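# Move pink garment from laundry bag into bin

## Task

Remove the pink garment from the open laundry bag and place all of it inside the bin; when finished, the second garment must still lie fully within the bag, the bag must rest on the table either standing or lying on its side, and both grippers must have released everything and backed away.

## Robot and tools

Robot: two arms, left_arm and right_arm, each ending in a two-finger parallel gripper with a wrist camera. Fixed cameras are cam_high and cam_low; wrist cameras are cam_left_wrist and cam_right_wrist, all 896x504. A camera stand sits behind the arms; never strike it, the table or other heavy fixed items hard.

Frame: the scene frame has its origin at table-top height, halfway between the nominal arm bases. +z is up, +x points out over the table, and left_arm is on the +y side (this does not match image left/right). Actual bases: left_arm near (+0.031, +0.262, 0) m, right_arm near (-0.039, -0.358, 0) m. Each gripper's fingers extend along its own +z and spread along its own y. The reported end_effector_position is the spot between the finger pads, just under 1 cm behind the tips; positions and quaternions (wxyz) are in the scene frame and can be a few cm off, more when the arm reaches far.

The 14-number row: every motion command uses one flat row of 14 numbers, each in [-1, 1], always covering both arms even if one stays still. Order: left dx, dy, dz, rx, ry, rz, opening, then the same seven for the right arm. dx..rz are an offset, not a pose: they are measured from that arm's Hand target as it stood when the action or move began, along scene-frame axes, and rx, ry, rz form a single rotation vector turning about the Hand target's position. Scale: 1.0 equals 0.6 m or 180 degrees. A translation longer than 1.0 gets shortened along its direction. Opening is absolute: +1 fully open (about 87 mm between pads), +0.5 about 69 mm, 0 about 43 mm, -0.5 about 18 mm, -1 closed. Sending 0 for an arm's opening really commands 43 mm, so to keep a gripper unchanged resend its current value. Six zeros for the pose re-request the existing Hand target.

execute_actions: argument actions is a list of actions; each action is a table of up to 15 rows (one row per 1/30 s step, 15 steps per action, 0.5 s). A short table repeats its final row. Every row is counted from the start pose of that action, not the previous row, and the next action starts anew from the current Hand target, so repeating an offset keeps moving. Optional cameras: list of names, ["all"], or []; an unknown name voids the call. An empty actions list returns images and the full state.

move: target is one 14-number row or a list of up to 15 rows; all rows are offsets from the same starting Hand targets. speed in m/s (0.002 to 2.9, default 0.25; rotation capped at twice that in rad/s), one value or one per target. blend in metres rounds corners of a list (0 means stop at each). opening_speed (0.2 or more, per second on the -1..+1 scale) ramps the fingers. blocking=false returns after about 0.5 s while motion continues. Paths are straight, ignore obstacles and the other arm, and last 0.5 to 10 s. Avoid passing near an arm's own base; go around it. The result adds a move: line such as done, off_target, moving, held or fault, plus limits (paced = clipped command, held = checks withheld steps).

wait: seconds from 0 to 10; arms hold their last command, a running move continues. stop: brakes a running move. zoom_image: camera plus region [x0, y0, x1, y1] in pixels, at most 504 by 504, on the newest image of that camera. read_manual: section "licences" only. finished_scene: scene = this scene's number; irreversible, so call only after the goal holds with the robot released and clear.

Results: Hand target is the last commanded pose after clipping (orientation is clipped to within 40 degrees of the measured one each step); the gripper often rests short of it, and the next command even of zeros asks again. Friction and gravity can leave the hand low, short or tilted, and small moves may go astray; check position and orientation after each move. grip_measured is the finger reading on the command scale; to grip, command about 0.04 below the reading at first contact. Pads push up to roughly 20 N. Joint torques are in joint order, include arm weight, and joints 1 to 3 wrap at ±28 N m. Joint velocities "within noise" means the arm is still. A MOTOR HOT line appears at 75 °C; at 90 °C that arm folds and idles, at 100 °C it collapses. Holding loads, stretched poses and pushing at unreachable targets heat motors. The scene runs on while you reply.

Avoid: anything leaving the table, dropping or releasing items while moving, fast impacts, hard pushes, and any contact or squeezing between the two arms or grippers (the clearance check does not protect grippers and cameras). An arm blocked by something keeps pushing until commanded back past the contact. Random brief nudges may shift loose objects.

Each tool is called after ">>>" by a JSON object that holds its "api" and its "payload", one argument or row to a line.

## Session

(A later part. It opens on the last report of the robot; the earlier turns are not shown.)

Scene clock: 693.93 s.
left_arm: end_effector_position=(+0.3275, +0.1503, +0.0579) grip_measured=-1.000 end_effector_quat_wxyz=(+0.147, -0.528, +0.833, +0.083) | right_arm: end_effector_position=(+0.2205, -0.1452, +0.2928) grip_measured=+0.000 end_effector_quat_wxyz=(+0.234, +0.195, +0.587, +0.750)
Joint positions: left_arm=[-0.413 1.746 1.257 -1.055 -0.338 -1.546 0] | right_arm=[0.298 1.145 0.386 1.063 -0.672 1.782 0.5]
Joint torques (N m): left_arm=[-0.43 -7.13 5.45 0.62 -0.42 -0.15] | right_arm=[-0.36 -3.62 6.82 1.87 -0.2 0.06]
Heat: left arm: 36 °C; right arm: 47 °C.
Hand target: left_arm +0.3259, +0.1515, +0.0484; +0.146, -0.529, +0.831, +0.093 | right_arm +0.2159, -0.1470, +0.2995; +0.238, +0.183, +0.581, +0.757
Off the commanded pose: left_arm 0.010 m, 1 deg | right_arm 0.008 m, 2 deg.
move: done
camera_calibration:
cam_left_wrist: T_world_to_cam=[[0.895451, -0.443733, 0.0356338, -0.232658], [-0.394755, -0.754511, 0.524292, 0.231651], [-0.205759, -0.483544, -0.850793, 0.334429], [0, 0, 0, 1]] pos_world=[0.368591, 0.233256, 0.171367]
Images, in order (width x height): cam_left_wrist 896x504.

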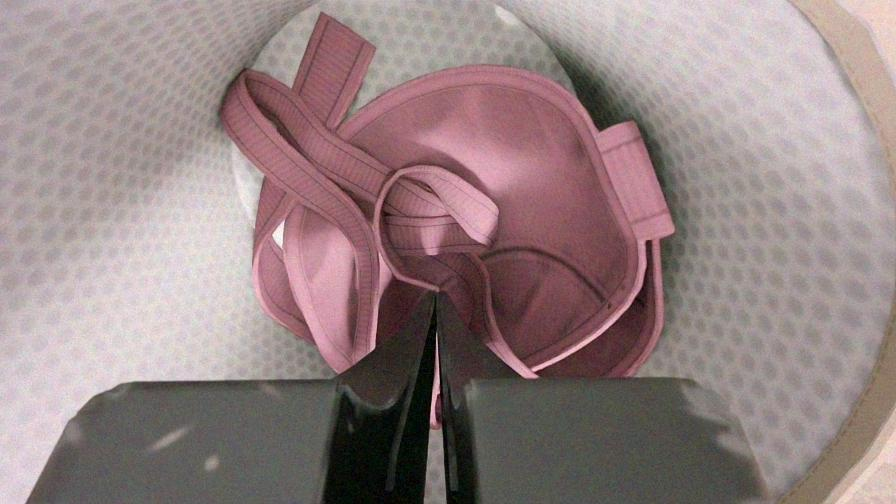

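>>> {"api": "move", "payload": {
  "target": [0,0,0.1,0,0,0,-1, 0,0,0,0,0,0,0],
  "speed": 0.12,
  "cameras": ["cam_left_wrist"]
}}

Scene clock: 699.40 s.
left_arm: end_effector_position=(+0.3237, +0.1521, +0.0981) grip_measured=-1.000 end_effector_quat_wxyz=(+0.135, -0.525, +0.835, +0.101) | right_arm: end_effector_position=(+0.2205, -0.1452, +0.2928) grip_measured=+0.000 end_effector_quat_wxyz=(+0.234, +0.195, +0.587, +0.750)
Joint positions: left_arm=[-0.413 1.746 1.419 -1.261 -0.339 -1.546 0] | right_arm=[0.298 1.145 0.386 1.063 -0.672 1.782 0.5]
Joint torques (N m): left_arm=[-0.4 -10.84 8.77 0.15 -0.4 -0.15] | right_arm=[-0.38 -3.6 6.82 1.86 -0.2 0.06]
Heat: left arm: 36 °C; right arm: 47 °C.
Hand target: left_arm +0.3259, +0.1514, +0.1084; +0.146, -0.529, +0.831, +0.093 | right_arm +0.2159, -0.1470, +0.2995; +0.238, +0.183, +0.581, +0.757
Off the commanded pose: left_arm 0.011 m, 2 deg | right_arm 0.008 m, 2 deg.
move: off_target (left_arm)
camera_calibration:
cam_left_wrist: T_world_to_cam=[[0.896007, -0.443971, -0.00783515, -0.225761], [-0.373968, -0.764009, 0.525773, 0.204949], [-0.239414, -0.468166, -0.850589, 0.377359], [0, 0, 0, 1]] pos_world=[0.369273, 0.233019, 0.211451]
Images, in order (width x height): cam_left_wrist 896x504.

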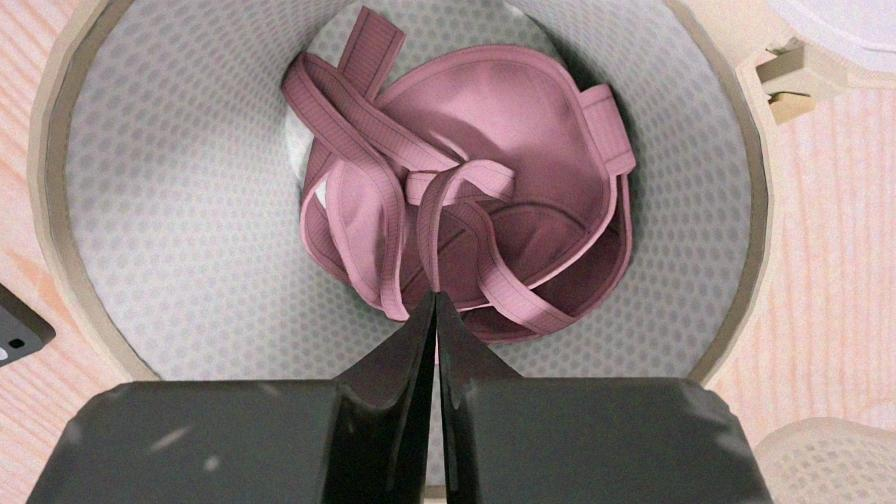

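>>> {"api": "move", "payload": {
  "target": [0,0,0.1,0,0,0,-1, 0,0,0,0,0,0,0],
  "speed": 0.12,
  "cameras": ["cam_left_wrist"]
}}

Scene clock: 706.53 s.
left_arm: end_effector_position=(+0.3252, +0.1516, +0.1633) grip_measured=-1.000 end_effector_quat_wxyz=(+0.140, -0.526, +0.834, +0.094) | right_arm: end_effector_position=(+0.2205, -0.1452, +0.2928) grip_measured=+0.000 end_effector_quat_wxyz=(+0.234, +0.195, +0.587, +0.750)
Joint positions: left_arm=[-0.413 1.746 1.678 -1.503 -0.339 -1.546 0] | right_arm=[0.298 1.145 0.386 1.063 -0.672 1.782 0.5]
Joint torques (N m): left_arm=[-0.4 -9.13 8.61 0.23 -0.4 -0.15] | right_arm=[-0.38 -3.62 6.82 1.86 -0.2 0.06]
Heat: left arm: 35 °C; right arm: 47 °C.
Hand target: left_arm +0.3259, +0.1515, +0.1684; +0.146, -0.529, +0.831, +0.093 | right_arm +0.2159, -0.1470, +0.2995; +0.238, +0.183, +0.581, +0.757
Off the commanded pose: left_arm 0.005 m, 1 deg | right_arm 0.008 m, 2 deg.
move: done
camera_calibration:
cam_left_wrist: T_world_to_cam=[[0.895991, -0.443975, 0.00933794, -0.229646], [-0.382415, -0.760727, 0.524455, 0.17329], [-0.225741, -0.473478, -0.851387, 0.429297], [0, 0, 0, 1]] pos_world=[0.36894, 0.233132, 0.276759]
Images, in order (width x height): cam_left_wrist 896x504.

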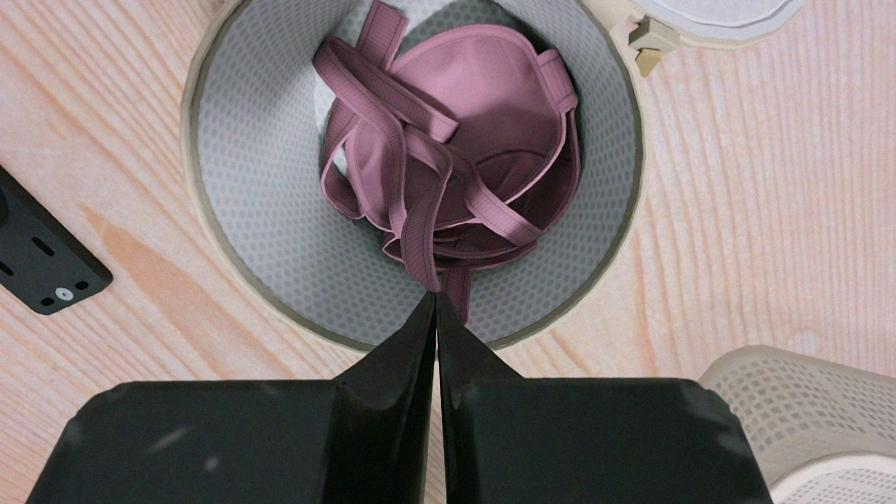

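>>> {"api": "move", "payload": {
  "target": [-0.0432,0.0308,0.3193,0.0229,-0.1446,-0.2927,-1, 0.0402,-0.4217,-0.0823,-0.5629,0.1076,-0.0537,0],
  "speed": 0.2,
  "cameras": ["cam_left_wrist", "cam_low", "cam_high"]
}}

Scene clock: 733.10 s.
left_arm: end_effector_position=(+0.3020, +0.1696, +0.3504) grip_measured=-1.000 end_effector_quat_wxyz=(+0.355, -0.115, +0.926, -0.058) | right_arm: end_effector_position=(+0.2361, -0.3983, +0.2432) grip_measured=+0.000 end_effector_quat_wxyz=(+0.248, +0.092, +0.964, -0.014)
Joint positions: left_arm=[-0.392 1.433 2.038 -1.473 -0.239 -0.558 0] | right_arm=[-0.104 1.372 1.582 -1.279 0.001 0.039 0.5]
Joint torques (N m): left_arm=[0.49 -5.89 7.73 2.04 0.01 0.15] | right_arm=[0.68 -4.05 9.16 1.22 0.06 -0.1]
Heat: left arm: 37 °C; right arm: 47 °C.
Hand target: left_arm +0.3000, +0.1699, +0.3599; +0.367, -0.111, +0.921, -0.069 | right_arm +0.2400, -0.4000, +0.2501; +0.258, +0.084, +0.962, -0.023
Off the commanded pose: left_arm 0.010 m, 2 deg | right_arm 0.008 m, 2 deg.
move: done
camera_calibration:
cam_left_wrist: T_world_to_cam=[[0.149873, -0.96835, 0.199592, 0.0450544], [-0.97897, -0.117083, 0.167059, 0.276319], [-0.138403, -0.220432, -0.965533, 0.562712], [0, 0, 0, 1]] pos_world=[0.341637, 0.20002, 0.488163]
Images, in order (width x height): cam_high 896x504, cam_low 896x504, cam_left_wrist 896x504.

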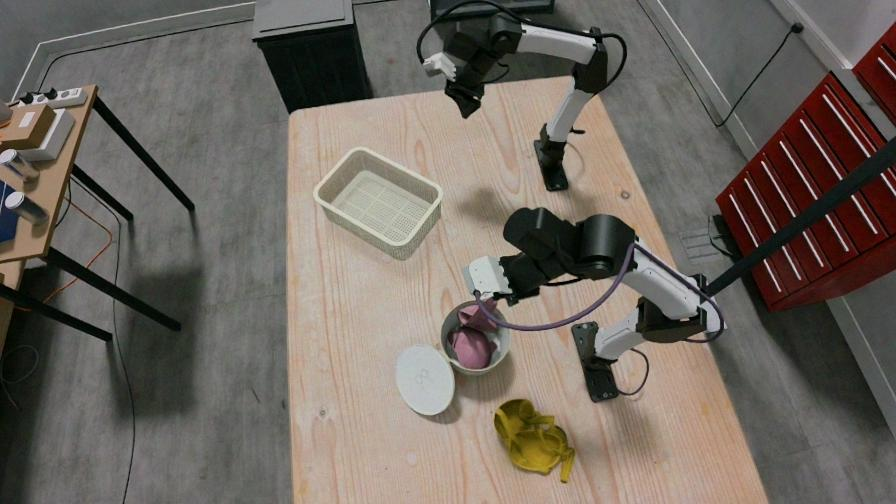

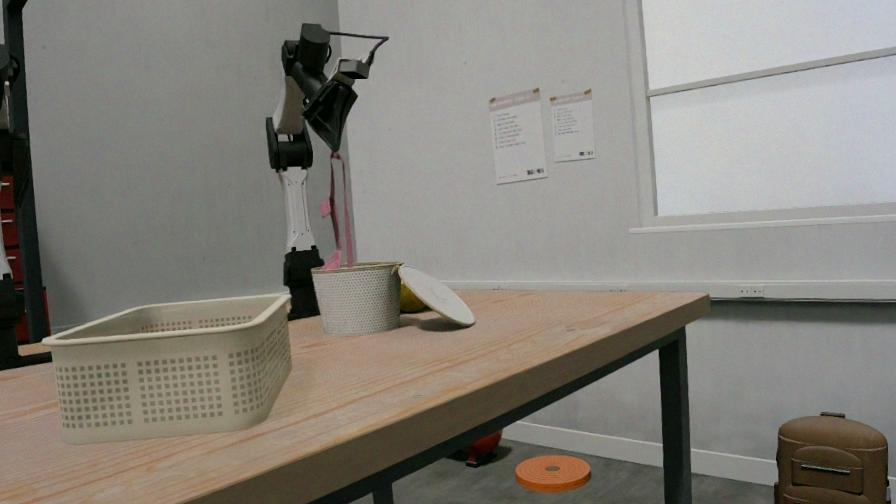

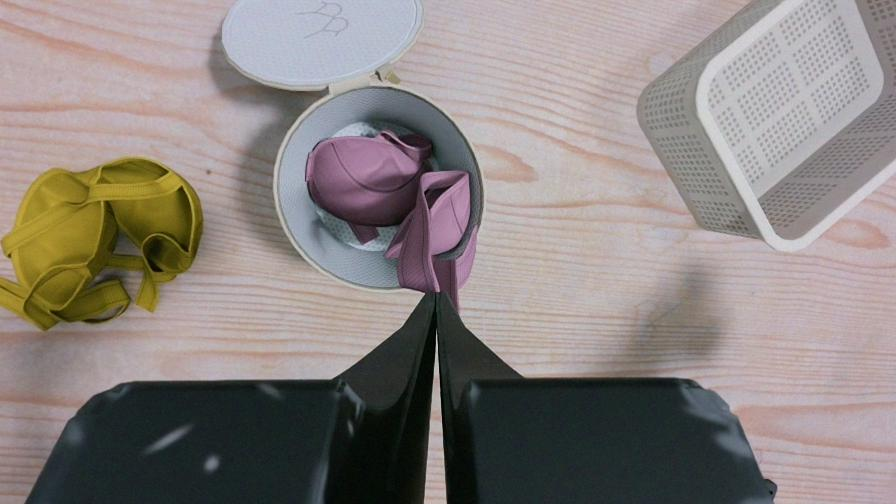

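>>> {"api": "move", "payload": {
  "target": [0.025,-0.0083,0.1833,0.0235,-0.1938,-0.2182,-1, 0,0,0,0,0,0,0],
  "speed": 0.15,
  "cameras": ["cam_left_wrist", "cam_low", "cam_high"]
}}

Scene clock: 750.33 s.
left_arm: end_effector_position=(+0.3159, +0.1652, +0.4623) grip_measured=-1.000 end_effector_quat_wxyz=(+0.569, +0.230, +0.767, -0.185) | right_arm: end_effector_position=(+0.2361, -0.3984, +0.2432) grip_measured=+0.000 end_effector_quat_wxyz=(+0.248, +0.092, +0.964, -0.015)
Joint positions: left_arm=[-0.037 1.287 2.026 -1.074 0.535 0.153 0] | right_arm=[-0.104 1.372 1.582 -1.279 0.002 0.039 0.5]
Joint torques (N m): left_arm=[0.49 -3.07 6.63 2.61 0.34 0.12] | right_arm=[0.68 -4.07 9.17 1.22 0.05 -0.09]
Heat: left arm: 39 °C; right arm: 46 °C.
Hand target: left_arm +0.3149, +0.1650, +0.4701; +0.581, +0.239, +0.756, -0.183 | right_arm +0.2400, -0.4000, +0.2501; +0.258, +0.084, +0.962, -0.023
Off the commanded pose: left_arm 0.008 m, 2 deg | right_arm 0.008 m, 2 deg.
move: done
camera_calibration:
cam_left_wrist: T_world_to_cam=[[-0.583128, -0.812157, 0.0190704, 0.305519], [-0.754701, 0.532889, -0.382696, 0.346546], [0.300647, -0.237553, -0.923677, 0.516387], [0, 0, 0, 1]] pos_world=[0.284445, 0.186128, 0.603771]
Images, in order (width x height): cam_high 896x504, cam_low 896x504, cam_left_wrist 896x504.

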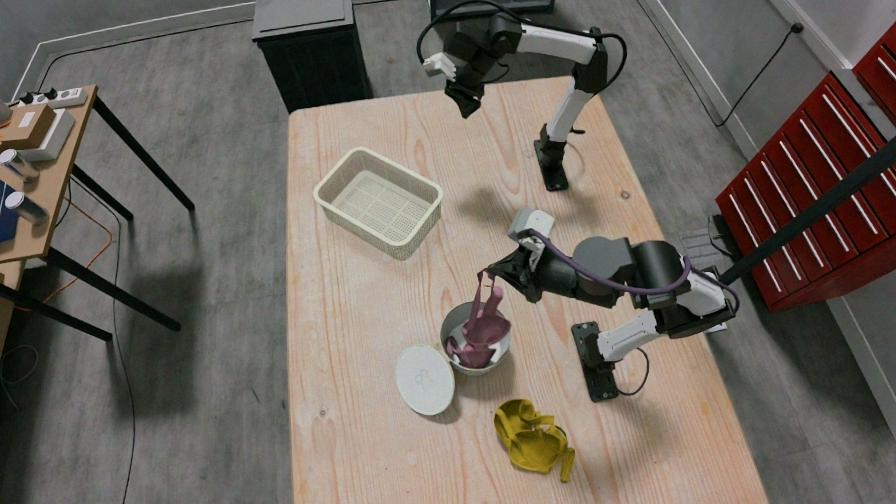

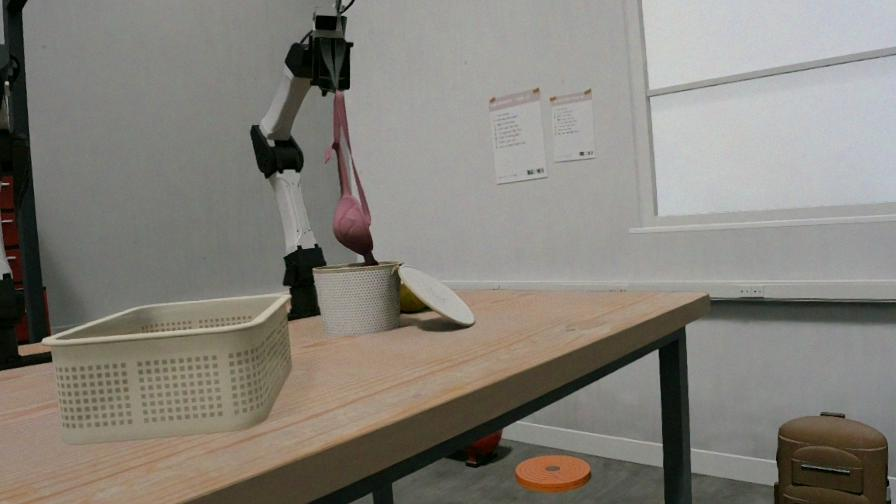

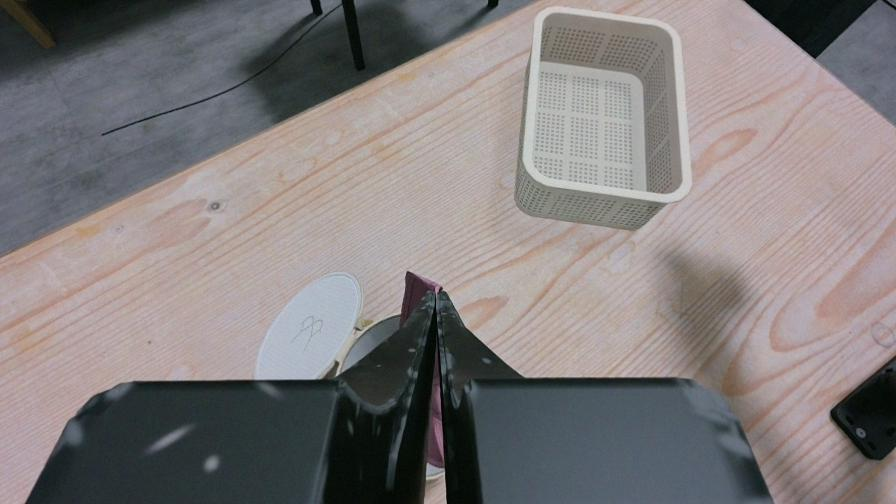

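>>> {"api": "move", "payload": {
  "target": [
    [0.0168,-0.025,0.0748,-0.0847,-0.1098,-0.0272,-1, 0,0,0,0,0,0,0],
    [0.1418,-0.3583,0.0498,-0.1278,-0.1465,-0.0644,-1, 0,0,0,0,0,0,0]
  ],
  "speed": 0.18,
  "blend": 0.02,
  "cameras": ["cam_left_wrist", "cam_low", "cam_high", "cam_right_wrist"]
}}

Scene clock: 777.73 s.
left_arm: end_effector_position=(+0.3988, -0.0506, +0.4861) grip_measured=-1.000 end_effector_quat_wxyz=(+0.737, +0.232, +0.541, -0.331) | right_arm: end_effector_position=(+0.2361, -0.3984, +0.2432) grip_measured=+0.000 end_effector_quat_wxyz=(+0.248, +0.092, +0.964, -0.015)
Joint positions: left_arm=[-0.622 1.469 1.521 0.266 0.189 -0.078 0] | right_arm=[-0.104 1.372 1.582 -1.279 0.002 0.039 0.5]
Joint torques (N m): left_arm=[-0.31 -6.48 10.67 2.48 -0.15 0.13] | right_arm=[0.68 -4.07 9.17 1.22 0.05 -0.09]
Motor temperatures (°C): left_arm=[22 31 36 43 25 23 24] | right_arm=[22 33 44 46 25 26 23]
Heat: left arm: 43 °C; right arm: 46 °C.
Hand target: left_arm +0.4001, -0.0500, +0.4998; +0.751, +0.229, +0.527, -0.327 | right_arm +0.2400, -0.4000, +0.2501; +0.258, +0.084, +0.962, -0.023
Off the commanded pose: left_arm 0.014 m, 2 deg | right_arm 0.008 m, 2 deg.
move: off_target (left_arm)
camera_calibration:
cam_left_wrist: T_world_to_cam=[[-0.752305, -0.658815, -0.000143365, 0.262737], [-0.360359, 0.411677, -0.837056, 0.590767], [0.551525, -0.62967, -0.547117, 0.159276], [0, 0, 0, 1]] pos_world=[0.322701, 0.030181, 0.581686]
cam_right_wrist: T_world_to_cam=[[-0.18482, -0.982217, -0.0330473, -0.335914], [-0.924178, 0.162265, 0.345781, 0.220731], [-0.334269, 0.0944488, -0.937733, 0.488419], [0, 0, 0, 1]] pos_world=[0.305174, -0.411887, 0.370582]

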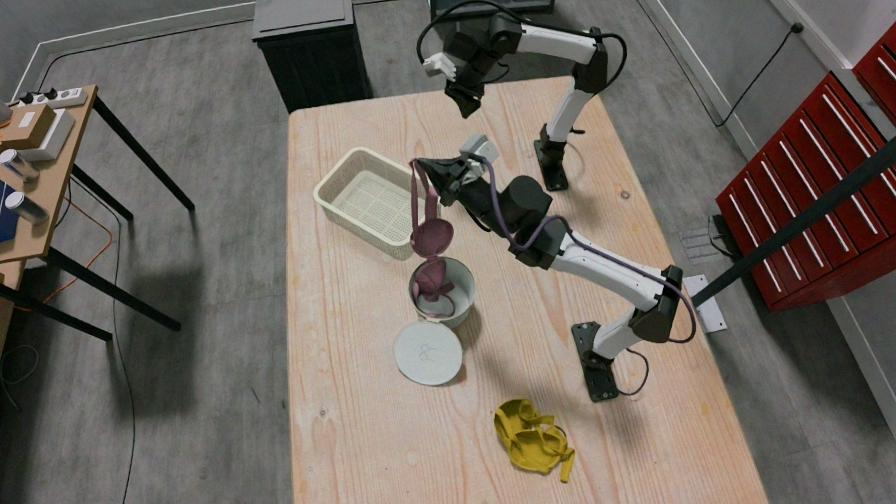

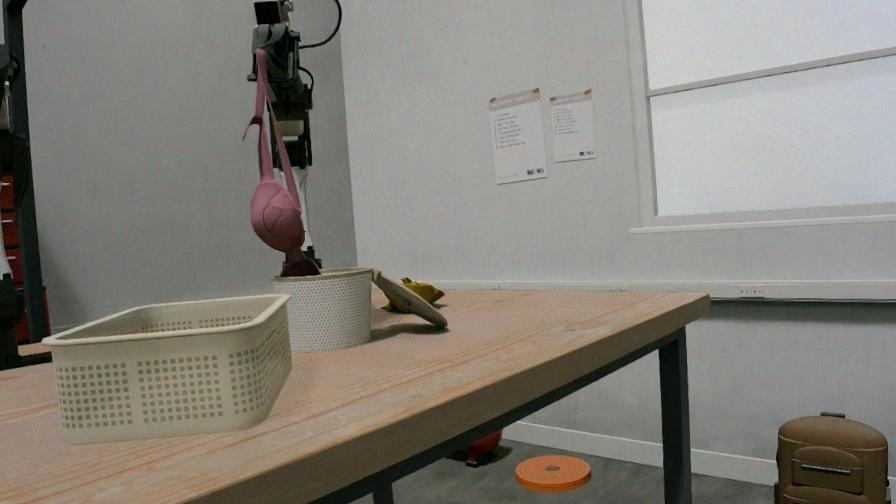

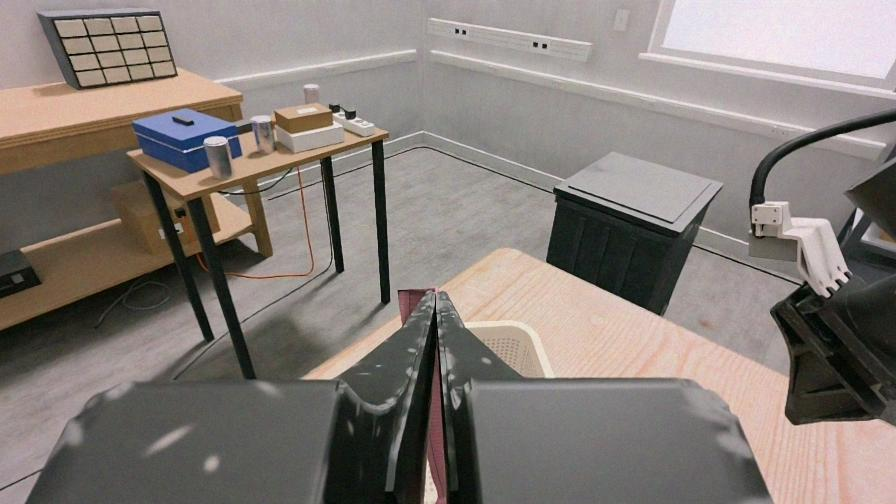

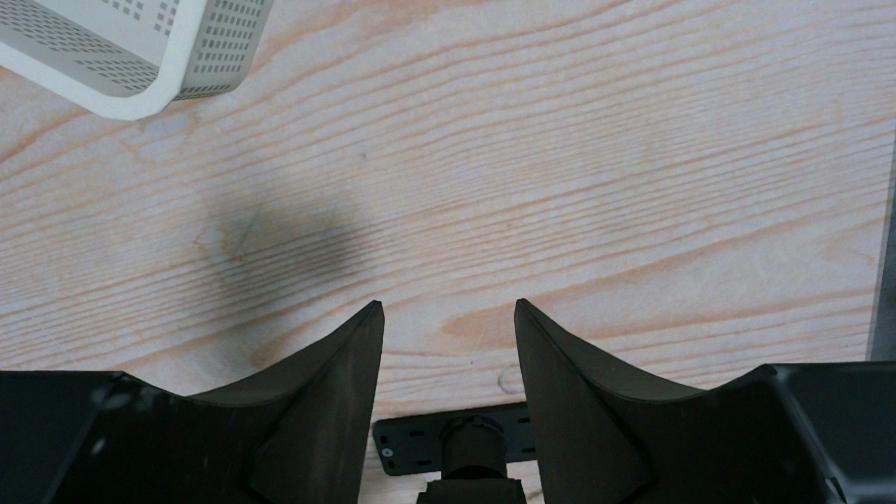

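>>> {"api": "move", "payload": {
  "target": [0,0.0083,0.175,-0.0406,-0.0379,0,-1, 0,0,0,0,0,0,0],
  "speed": 0.12,
  "cameras": ["cam_low", "cam_high"]
}}

Scene clock: 796.40 s.
left_arm: end_effector_position=(+0.3958, -0.0477, +0.6011) grip_measured=-1.000 end_effector_quat_wxyz=(+0.793, +0.210, +0.457, -0.345) | right_arm: end_effector_position=(+0.2361, -0.3984, +0.2432) grip_measured=+0.000 end_effector_quat_wxyz=(+0.248, +0.092, +0.964, -0.015)
Joint positions: left_arm=[-0.622 1.613 1.942 0.198 0.183 -0.086 0] | right_arm=[-0.104 1.372 1.582 -1.279 0.002 0.039 0.5]
Joint torques (N m): left_arm=[0.53 -6.71 9.32 1.86 -0.18 -0.15] | right_arm=[0.68 -4.05 9.17 1.22 0.05 -0.09]
Heat: left arm: 42 °C; right arm: 45 °C.
Hand target: left_arm +0.4001, -0.0450, +0.6047; +0.794, +0.199, +0.459, -0.345 | right_arm +0.2400, -0.4000, +0.2501; +0.258, +0.084, +0.962, -0.023
Off the commanded pose: left_arm 0.006 m, 1 deg | right_arm 0.008 m, 2 deg.
move: done
Images, in order (width x height): cam_high 896x504, cam_low 896x504.

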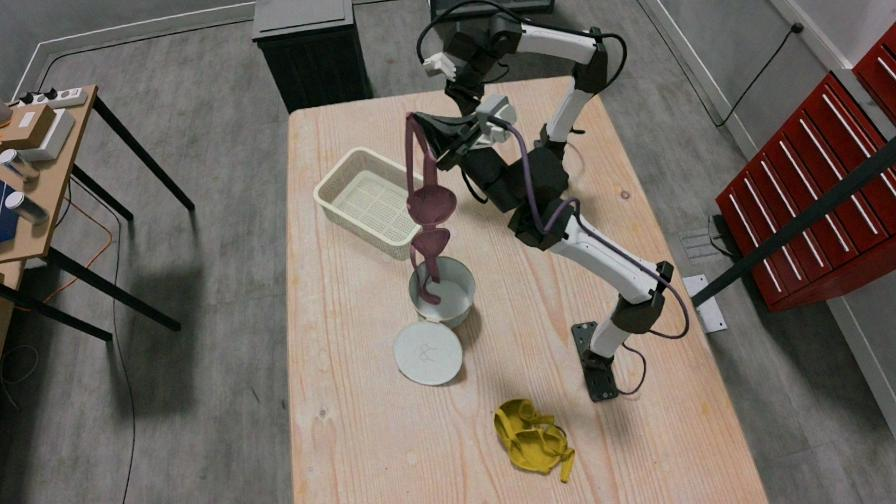

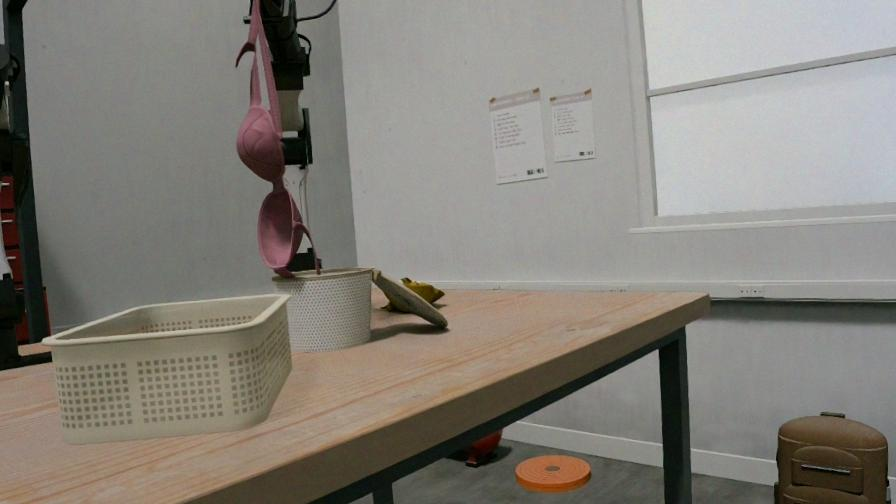

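>>> {"api": "move", "payload": {
  "target": [0.065,-0.2292,-0.003,-0.0406,-0.0379,0,-1, 0,0,0,0,0,0,0],
  "speed": 0.15,
  "cameras": ["cam_low", "cam_high", "cam_right_wrist"]
}}

Scene clock: 806.03 s.
left_arm: end_effector_position=(+0.4332, -0.1787, +0.6084) grip_measured=-1.000 end_effector_quat_wxyz=(+0.830, +0.169, +0.383, -0.369) | right_arm: end_effector_position=(+0.2361, -0.3984, +0.2432) grip_measured=+0.000 end_effector_quat_wxyz=(+0.248, +0.092, +0.964, -0.015)
Joint positions: left_arm=[-0.822 2.228 2.652 0.283 0.004 -0.006 0] | right_arm=[-0.104 1.372 1.582 -1.279 0.002 0.039 0.5]
Joint torques (N m): left_arm=[-0.17 -11.22 8.36 1.53 -0.11 0.12] | right_arm=[0.66 -4.05 9.17 1.22 0.05 -0.09]
Heat: left arm: 41 °C; right arm: 45 °C.
Hand target: left_arm +0.4391, -0.1825, +0.6031; +0.831, +0.169, +0.388, -0.361 | right_arm +0.2400, -0.4000, +0.2501; +0.258, +0.084, +0.962, -0.023
Off the commanded pose: left_arm 0.009 m, 1 deg | right_arm 0.008 m, 2 deg.
move: done
camera_calibration:
cam_right_wrist: T_world_to_cam=[[-0.18482, -0.982217, -0.0330473, -0.335914], [-0.924178, 0.162265, 0.345781, 0.220731], [-0.334269, 0.0944488, -0.937733, 0.488419], [0, 0, 0, 1]] pos_world=[0.305174, -0.411887, 0.370582]
Images, in order (width x height): cam_high 896x504, cam_low 896x504, cam_right_wrist 896x504.

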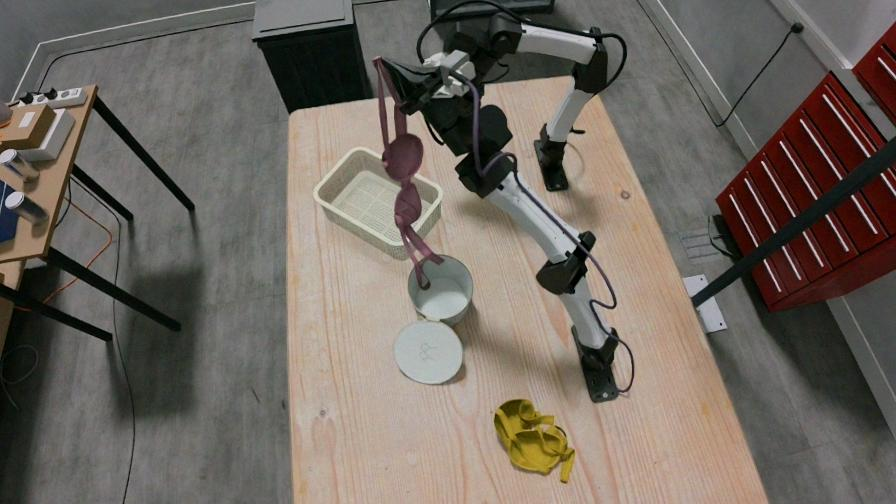

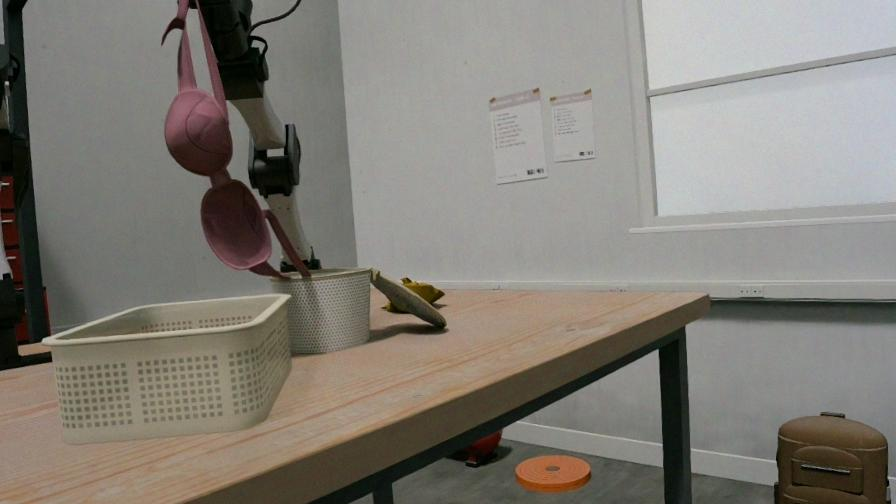

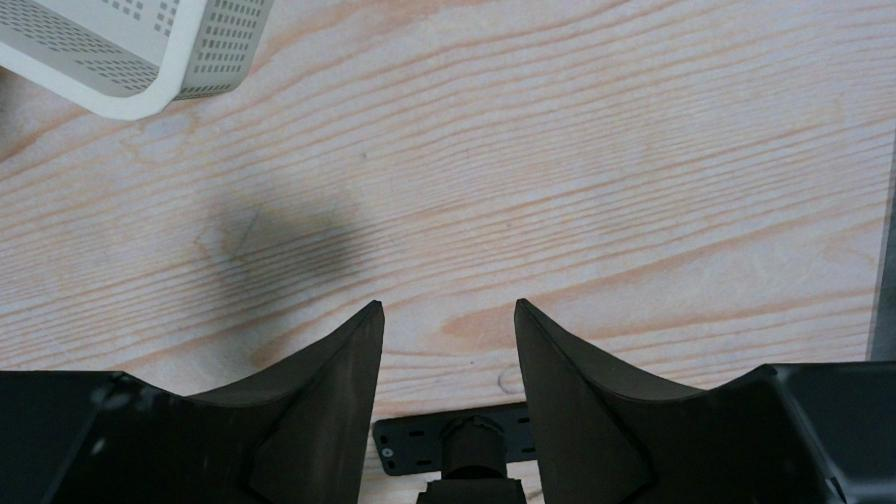

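>>> {"api": "move", "payload": {
  "target": [
    [0.0665,-0.0775,-0.11,0,0,0,-1, 0,0,0,0,0,0,0],
    [0.1065,-0.1208,-0.2218,0,0,0,-1, 0,0,0,0,0,0,0]
  ],
  "speed": 0.15,
  "blend": 0.02,
  "cameras": ["cam_low", "cam_high"]
}}

Scene clock: 817.13 s.
left_arm: end_effector_position=(+0.5005, -0.2514, +0.4743) grip_measured=-1.000 end_effector_quat_wxyz=(+0.827, +0.172, +0.390, -0.367) | right_arm: end_effector_position=(+0.2361, -0.3984, +0.2432) grip_measured=+0.000 end_effector_quat_wxyz=(+0.248, +0.092, +0.964, -0.015)
Joint positions: left_arm=[-0.822 2.561 2.682 0.569 0.001 -0.004 0] | right_arm=[-0.104 1.372 1.582 -1.279 0.002 0.039 0.5]
Joint torques (N m): left_arm=[-0.43 -14.38 9.5 1.78 -0.11 0.13] | right_arm=[0.68 -4.05 9.16 1.22 0.05 -0.09]
Heat: left arm: 40 °C; right arm: 45 °C.
Hand target: left_arm +0.5030, -0.2549, +0.4700; +0.831, +0.169, +0.388, -0.361 | right_arm +0.2400, -0.4000, +0.2501; +0.258, +0.084, +0.962, -0.023
Off the commanded pose: left_arm 0.006 m, 1 deg | right_arm 0.008 m, 2 deg.
move: done
Images, in order (width x height): cam_high 896x504, cam_low 896x504.

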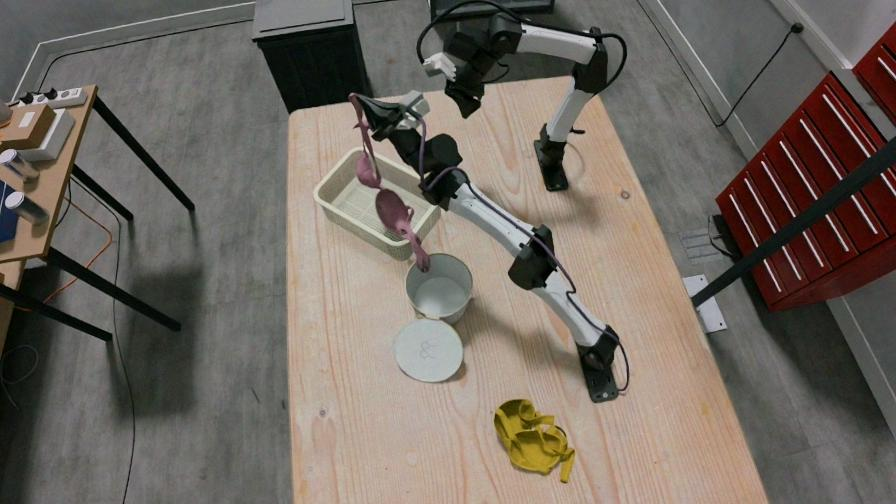

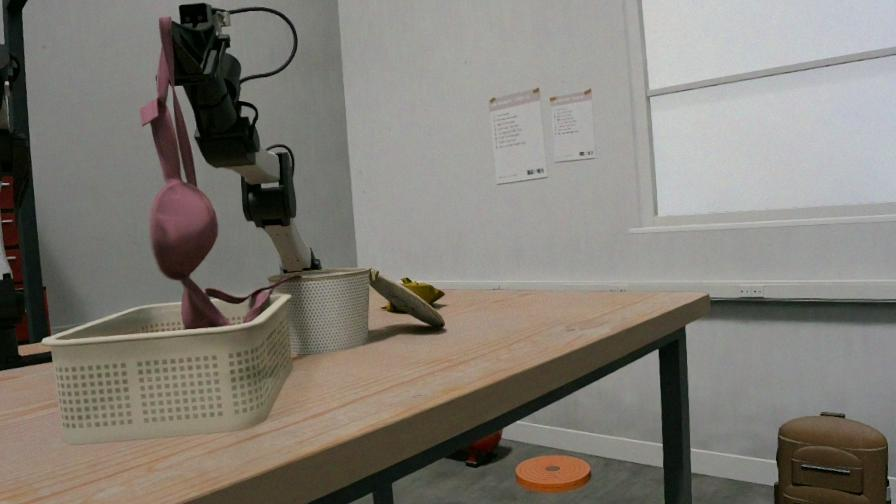

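>>> {"api": "move", "payload": {
  "target": [
    [0.0225,-0.0247,-0.2833,0.1625,0.1515,0,-1, 0,0,0,0,0,0,0],
    [0.0225,-0.0247,-0.4983,0.2641,0.2463,0,-1, 0,0,0,0,0,0,0]
  ],
  "speed": 0.2,
  "blend": 0.03,
  "cameras": ["cam_low", "cam_high", "cam_left_wrist"]
}}

Scene clock: 834.77 s.
left_arm: end_effector_position=(+0.5169, -0.2688, +0.1800) grip_measured=-1.000 end_effector_quat_wxyz=(+0.524, +0.329, +0.751, -0.232) | right_arm: end_effector_position=(+0.2361, -0.3984, +0.2432) grip_measured=+0.000 end_effector_quat_wxyz=(+0.248, +0.092, +0.964, -0.015)
Joint positions: left_arm=[-0.822 2.733 2.842 -0.458 -0.001 -0.004 0] | right_arm=[-0.104 1.372 1.582 -1.279 0.002 0.039 0.5]
Joint torques (N m): left_arm=[-0.39 -16.27 10.51 2.31 -0.1 -0.02] | right_arm=[0.68 -4.05 9.17 1.22 0.05 -0.09]
Motor temperatures (°C): left_arm=[22 44 39 41 25 23 25] | right_arm=[22 33 45 45 25 26 23]
Heat: left arm: 44 °C; right arm: 45 °C.
Hand target: left_arm +0.5165, -0.2698, +0.1712; +0.492, +0.336, +0.774, -0.214 | right_arm +0.2400, -0.4000, +0.2501; +0.258, +0.084, +0.962, -0.023
Off the commanded pose: left_arm 0.009 m, 5 deg | right_arm 0.008 m, 2 deg.
elbow stopped short (left arm): the move would have taken joint 3 (elbow) straighter than the controller allows.
move: off_target (left_arm)
camera_calibration:
cam_left_wrist: T_world_to_cam=[[-0.752316, -0.658799, 0.00229378, 0.207335], [-0.623806, 0.711228, -0.324069, 0.591146], [0.211865, -0.245233, -0.946031, 0.13997], [0, 0, 0, 1]] pos_world=[0.495088, -0.249523, 0.323512]
Images, in order (width x height): cam_high 896x504, cam_low 896x504, cam_left_wrist 896x504.

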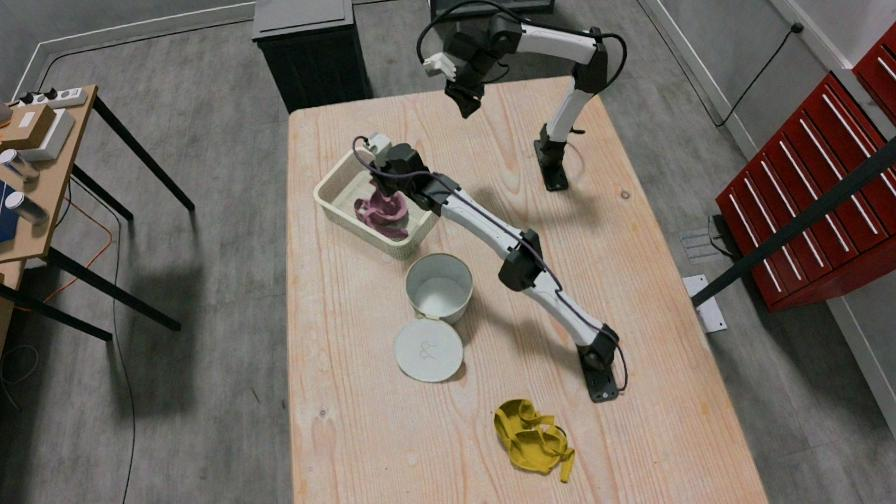

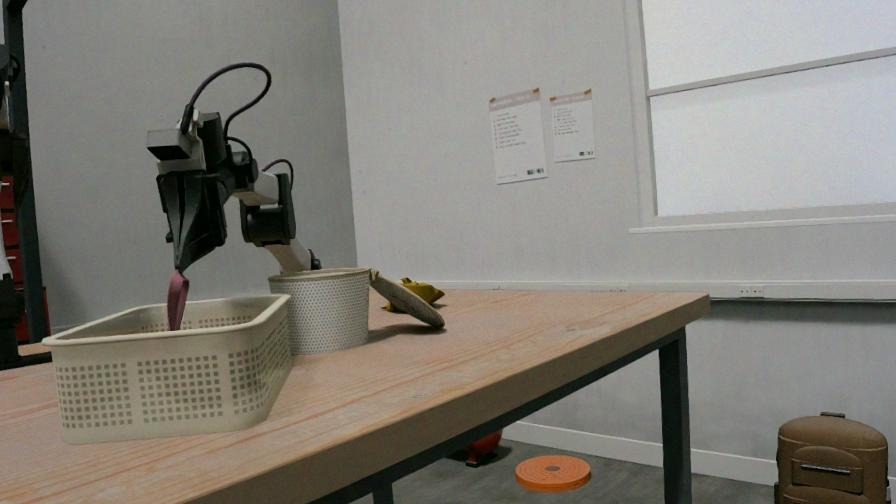

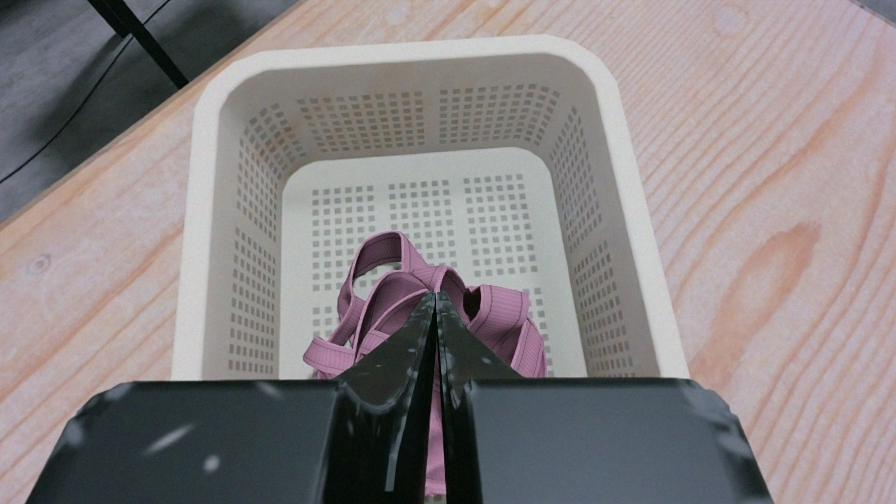

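>>> {"api": "zoom_image", "payload": {
  "camera": "cam_high",
  "region": [300, 130, 480, 330]
}}

Scaled by 2.520 from the camera's 896x504 image, which has a finer 1280x720 frame.

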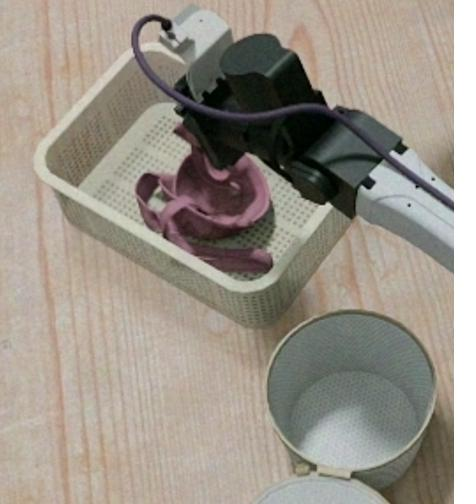

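>>> {"api": "move", "payload": {
  "target": [
    [0,0,0,0,0,0,0.0, 0,0,0,0,0,0,0],
    [-0.06,0.066,0.3,0,0,0,0.0, 0,0,0,0,0,0,0]
  ],
  "speed": 0.2,
  "opening_speed": 1.5,
  "cameras": ["cam_low", "cam_high", "cam_left_wrist"]
}}

Scene clock: 854.90 s.
left_arm: end_effector_position=(+0.4866, -0.2356, +0.3312) grip_measured=+0.000 end_effector_quat_wxyz=(+0.585, +0.308, +0.704, -0.259) | right_arm: end_effector_position=(+0.2361, -0.3984, +0.2432) grip_measured=+0.000 end_effector_quat_wxyz=(+0.248, +0.092, +0.964, -0.015)
Joint positions: left_arm=[-0.822 2.485 2.847 -0.546 -0.001 -0.004 0.5] | right_arm=[-0.104 1.372 1.582 -1.279 0.002 0.039 0.5]
Joint torques (N m): left_arm=[-0.38 -18.48 9.14 2.35 -0.08 -0.01] | right_arm=[0.66 -4.07 9.17 1.22 0.05 -0.09]
Motor temperatures (°C): left_arm=[22 50 39 43 24 23 25] | right_arm=[22 32 45 44 25 26 23]
Heat: left arm: 50 °C; right arm: 45 °C.
Hand target: left_arm +0.4806, -0.2302, +0.3510; +0.492, +0.336, +0.774, -0.214 | right_arm +0.2400, -0.4000, +0.2501; +0.258, +0.084, +0.962, -0.023
Off the commanded pose: left_arm 0.022 m, 15 deg | right_arm 0.008 m, 2 deg.
elbow stopped short (left arm): the move would have taken joint 3 (elbow) straighter than the controller allows.
move: off_target (left_arm)
camera_calibration:
cam_left_wrist: T_world_to_cam=[[-0.752362, -0.658748, -0.00134555, 0.207213], [-0.578907, 0.662148, -0.475843, 0.614593], [0.314352, -0.357228, -0.879529, 0.199353], [0, 0, 0, 1]] pos_world=[0.449025, -0.199236, 0.468066]
Images, in order (width x height): cam_high 896x504, cam_low 896x504, cam_left_wrist 896x504.

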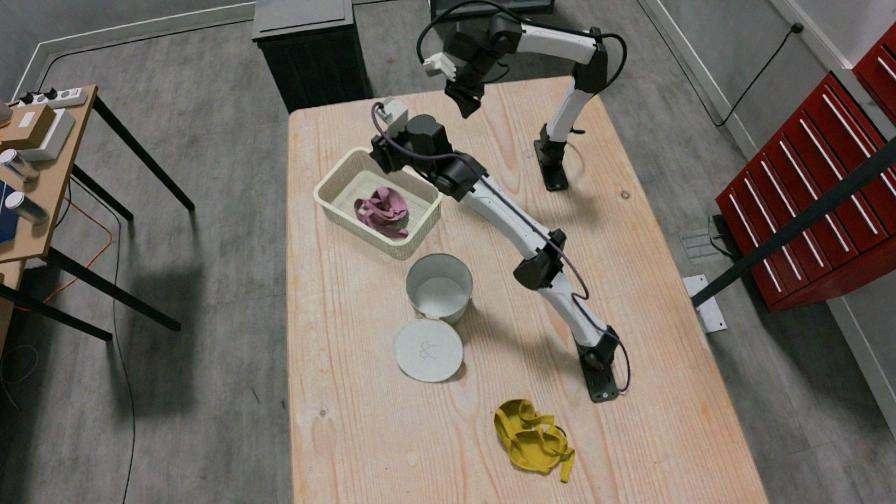

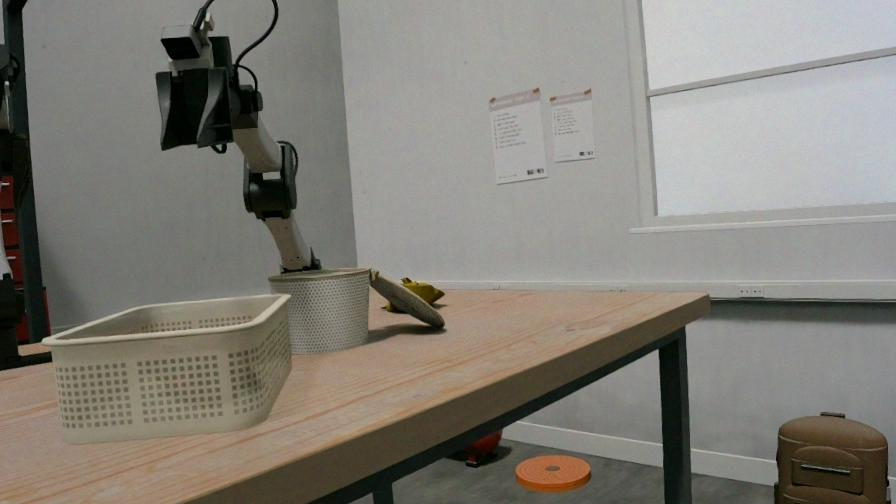

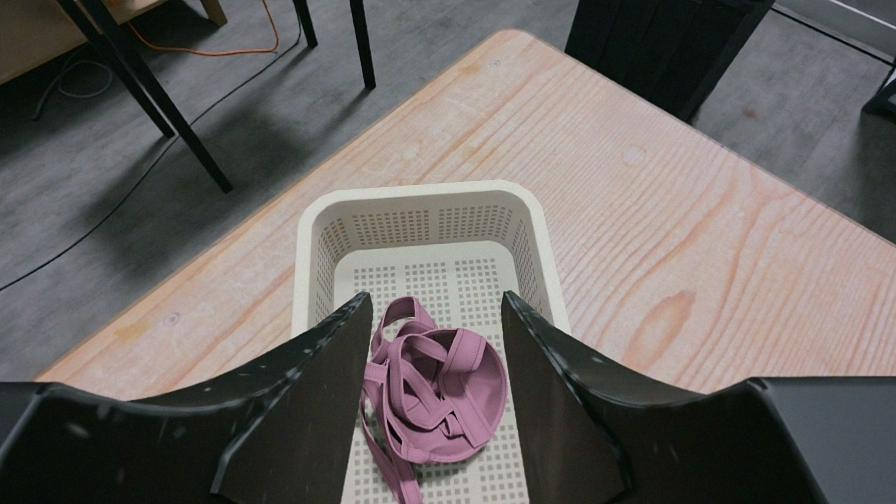

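>>> {"api": "move", "payload": {
  "target": [
    [-0.201,0.5337,0.015,0.0158,0.1496,0.212,0.0, 0,0,0,0,0,0,0],
    [-0.32,0.88,-0.03,0.0315,0.2992,0.4239,0.0, 0,0,0,0,0,0,0]
  ],
  "speed": 0.4,
  "blend": 0.05,
  "cameras": ["cam_left_wrist"]
}}

Scene clock: 870.67 s.
left_arm: end_effector_position=(+0.2958, +0.2996, +0.3351) grip_measured=+0.000 end_effector_quat_wxyz=(+0.304, -0.287, +0.908, +0.008) | right_arm: end_effector_position=(+0.2361, -0.3984, +0.2432) grip_measured=+0.000 end_effector_quat_wxyz=(+0.248, +0.092, +0.964, -0.015)
Joint positions: left_arm=[0.139 1.44 2.034 -1.556 -0.116 -0.444 0.5] | right_arm=[-0.104 1.372 1.582 -1.279 0.002 0.039 0.5]
Joint torques (N m): left_arm=[0.35 -5.87 4.49 1.66 0.08 0.12] | right_arm=[0.68 -4.07 9.16 1.22 0.05 -0.09]
Heat: left arm: 52 °C; right arm: 46 °C.
Hand target: left_arm +0.2886, +0.2978, +0.3330; +0.125, -0.297, +0.946, +0.039 | right_arm +0.2400, -0.4000, +0.2501; +0.258, +0.084, +0.962, -0.023
Off the commanded pose: left_arm 0.008 m, 21 deg | right_arm 0.008 m, 2 deg.
joint sent to its limit (left arm) — joint 4 (wrist pitch), lower limit. The joint targets are off in orientation, not in position.
move: off_target (left_arm)
camera_calibration:
cam_left_wrist: T_world_to_cam=[[0.507755, -0.844022, 0.172662, 0.0407787], [-0.846775, -0.452049, 0.2804, 0.311238], [-0.158612, -0.28858, -0.944226, 0.594875], [0, 0, 0, 1]] pos_world=[0.337197, 0.346782, 0.467384]
Images, in order (width x height): cam_left_wrist 896x504.

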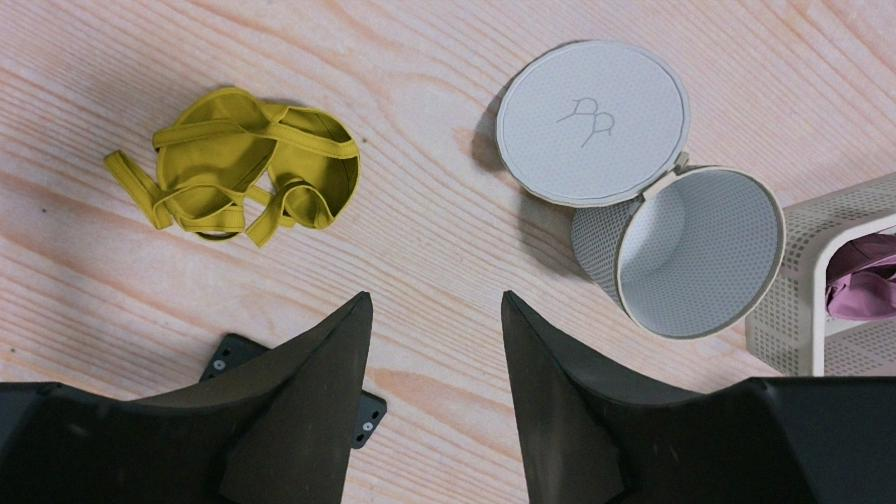

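>>> {"api": "zoom_image", "payload": {
  "camera": "cam_left_wrist",
  "region": [90, 70, 380, 260]
}}

Scaled by 1.738 from the camera's 896x504 image, which has a finer 1280x720 frame.

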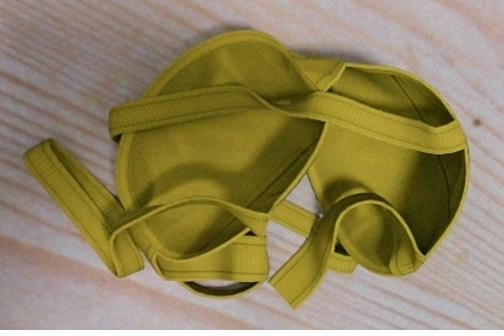

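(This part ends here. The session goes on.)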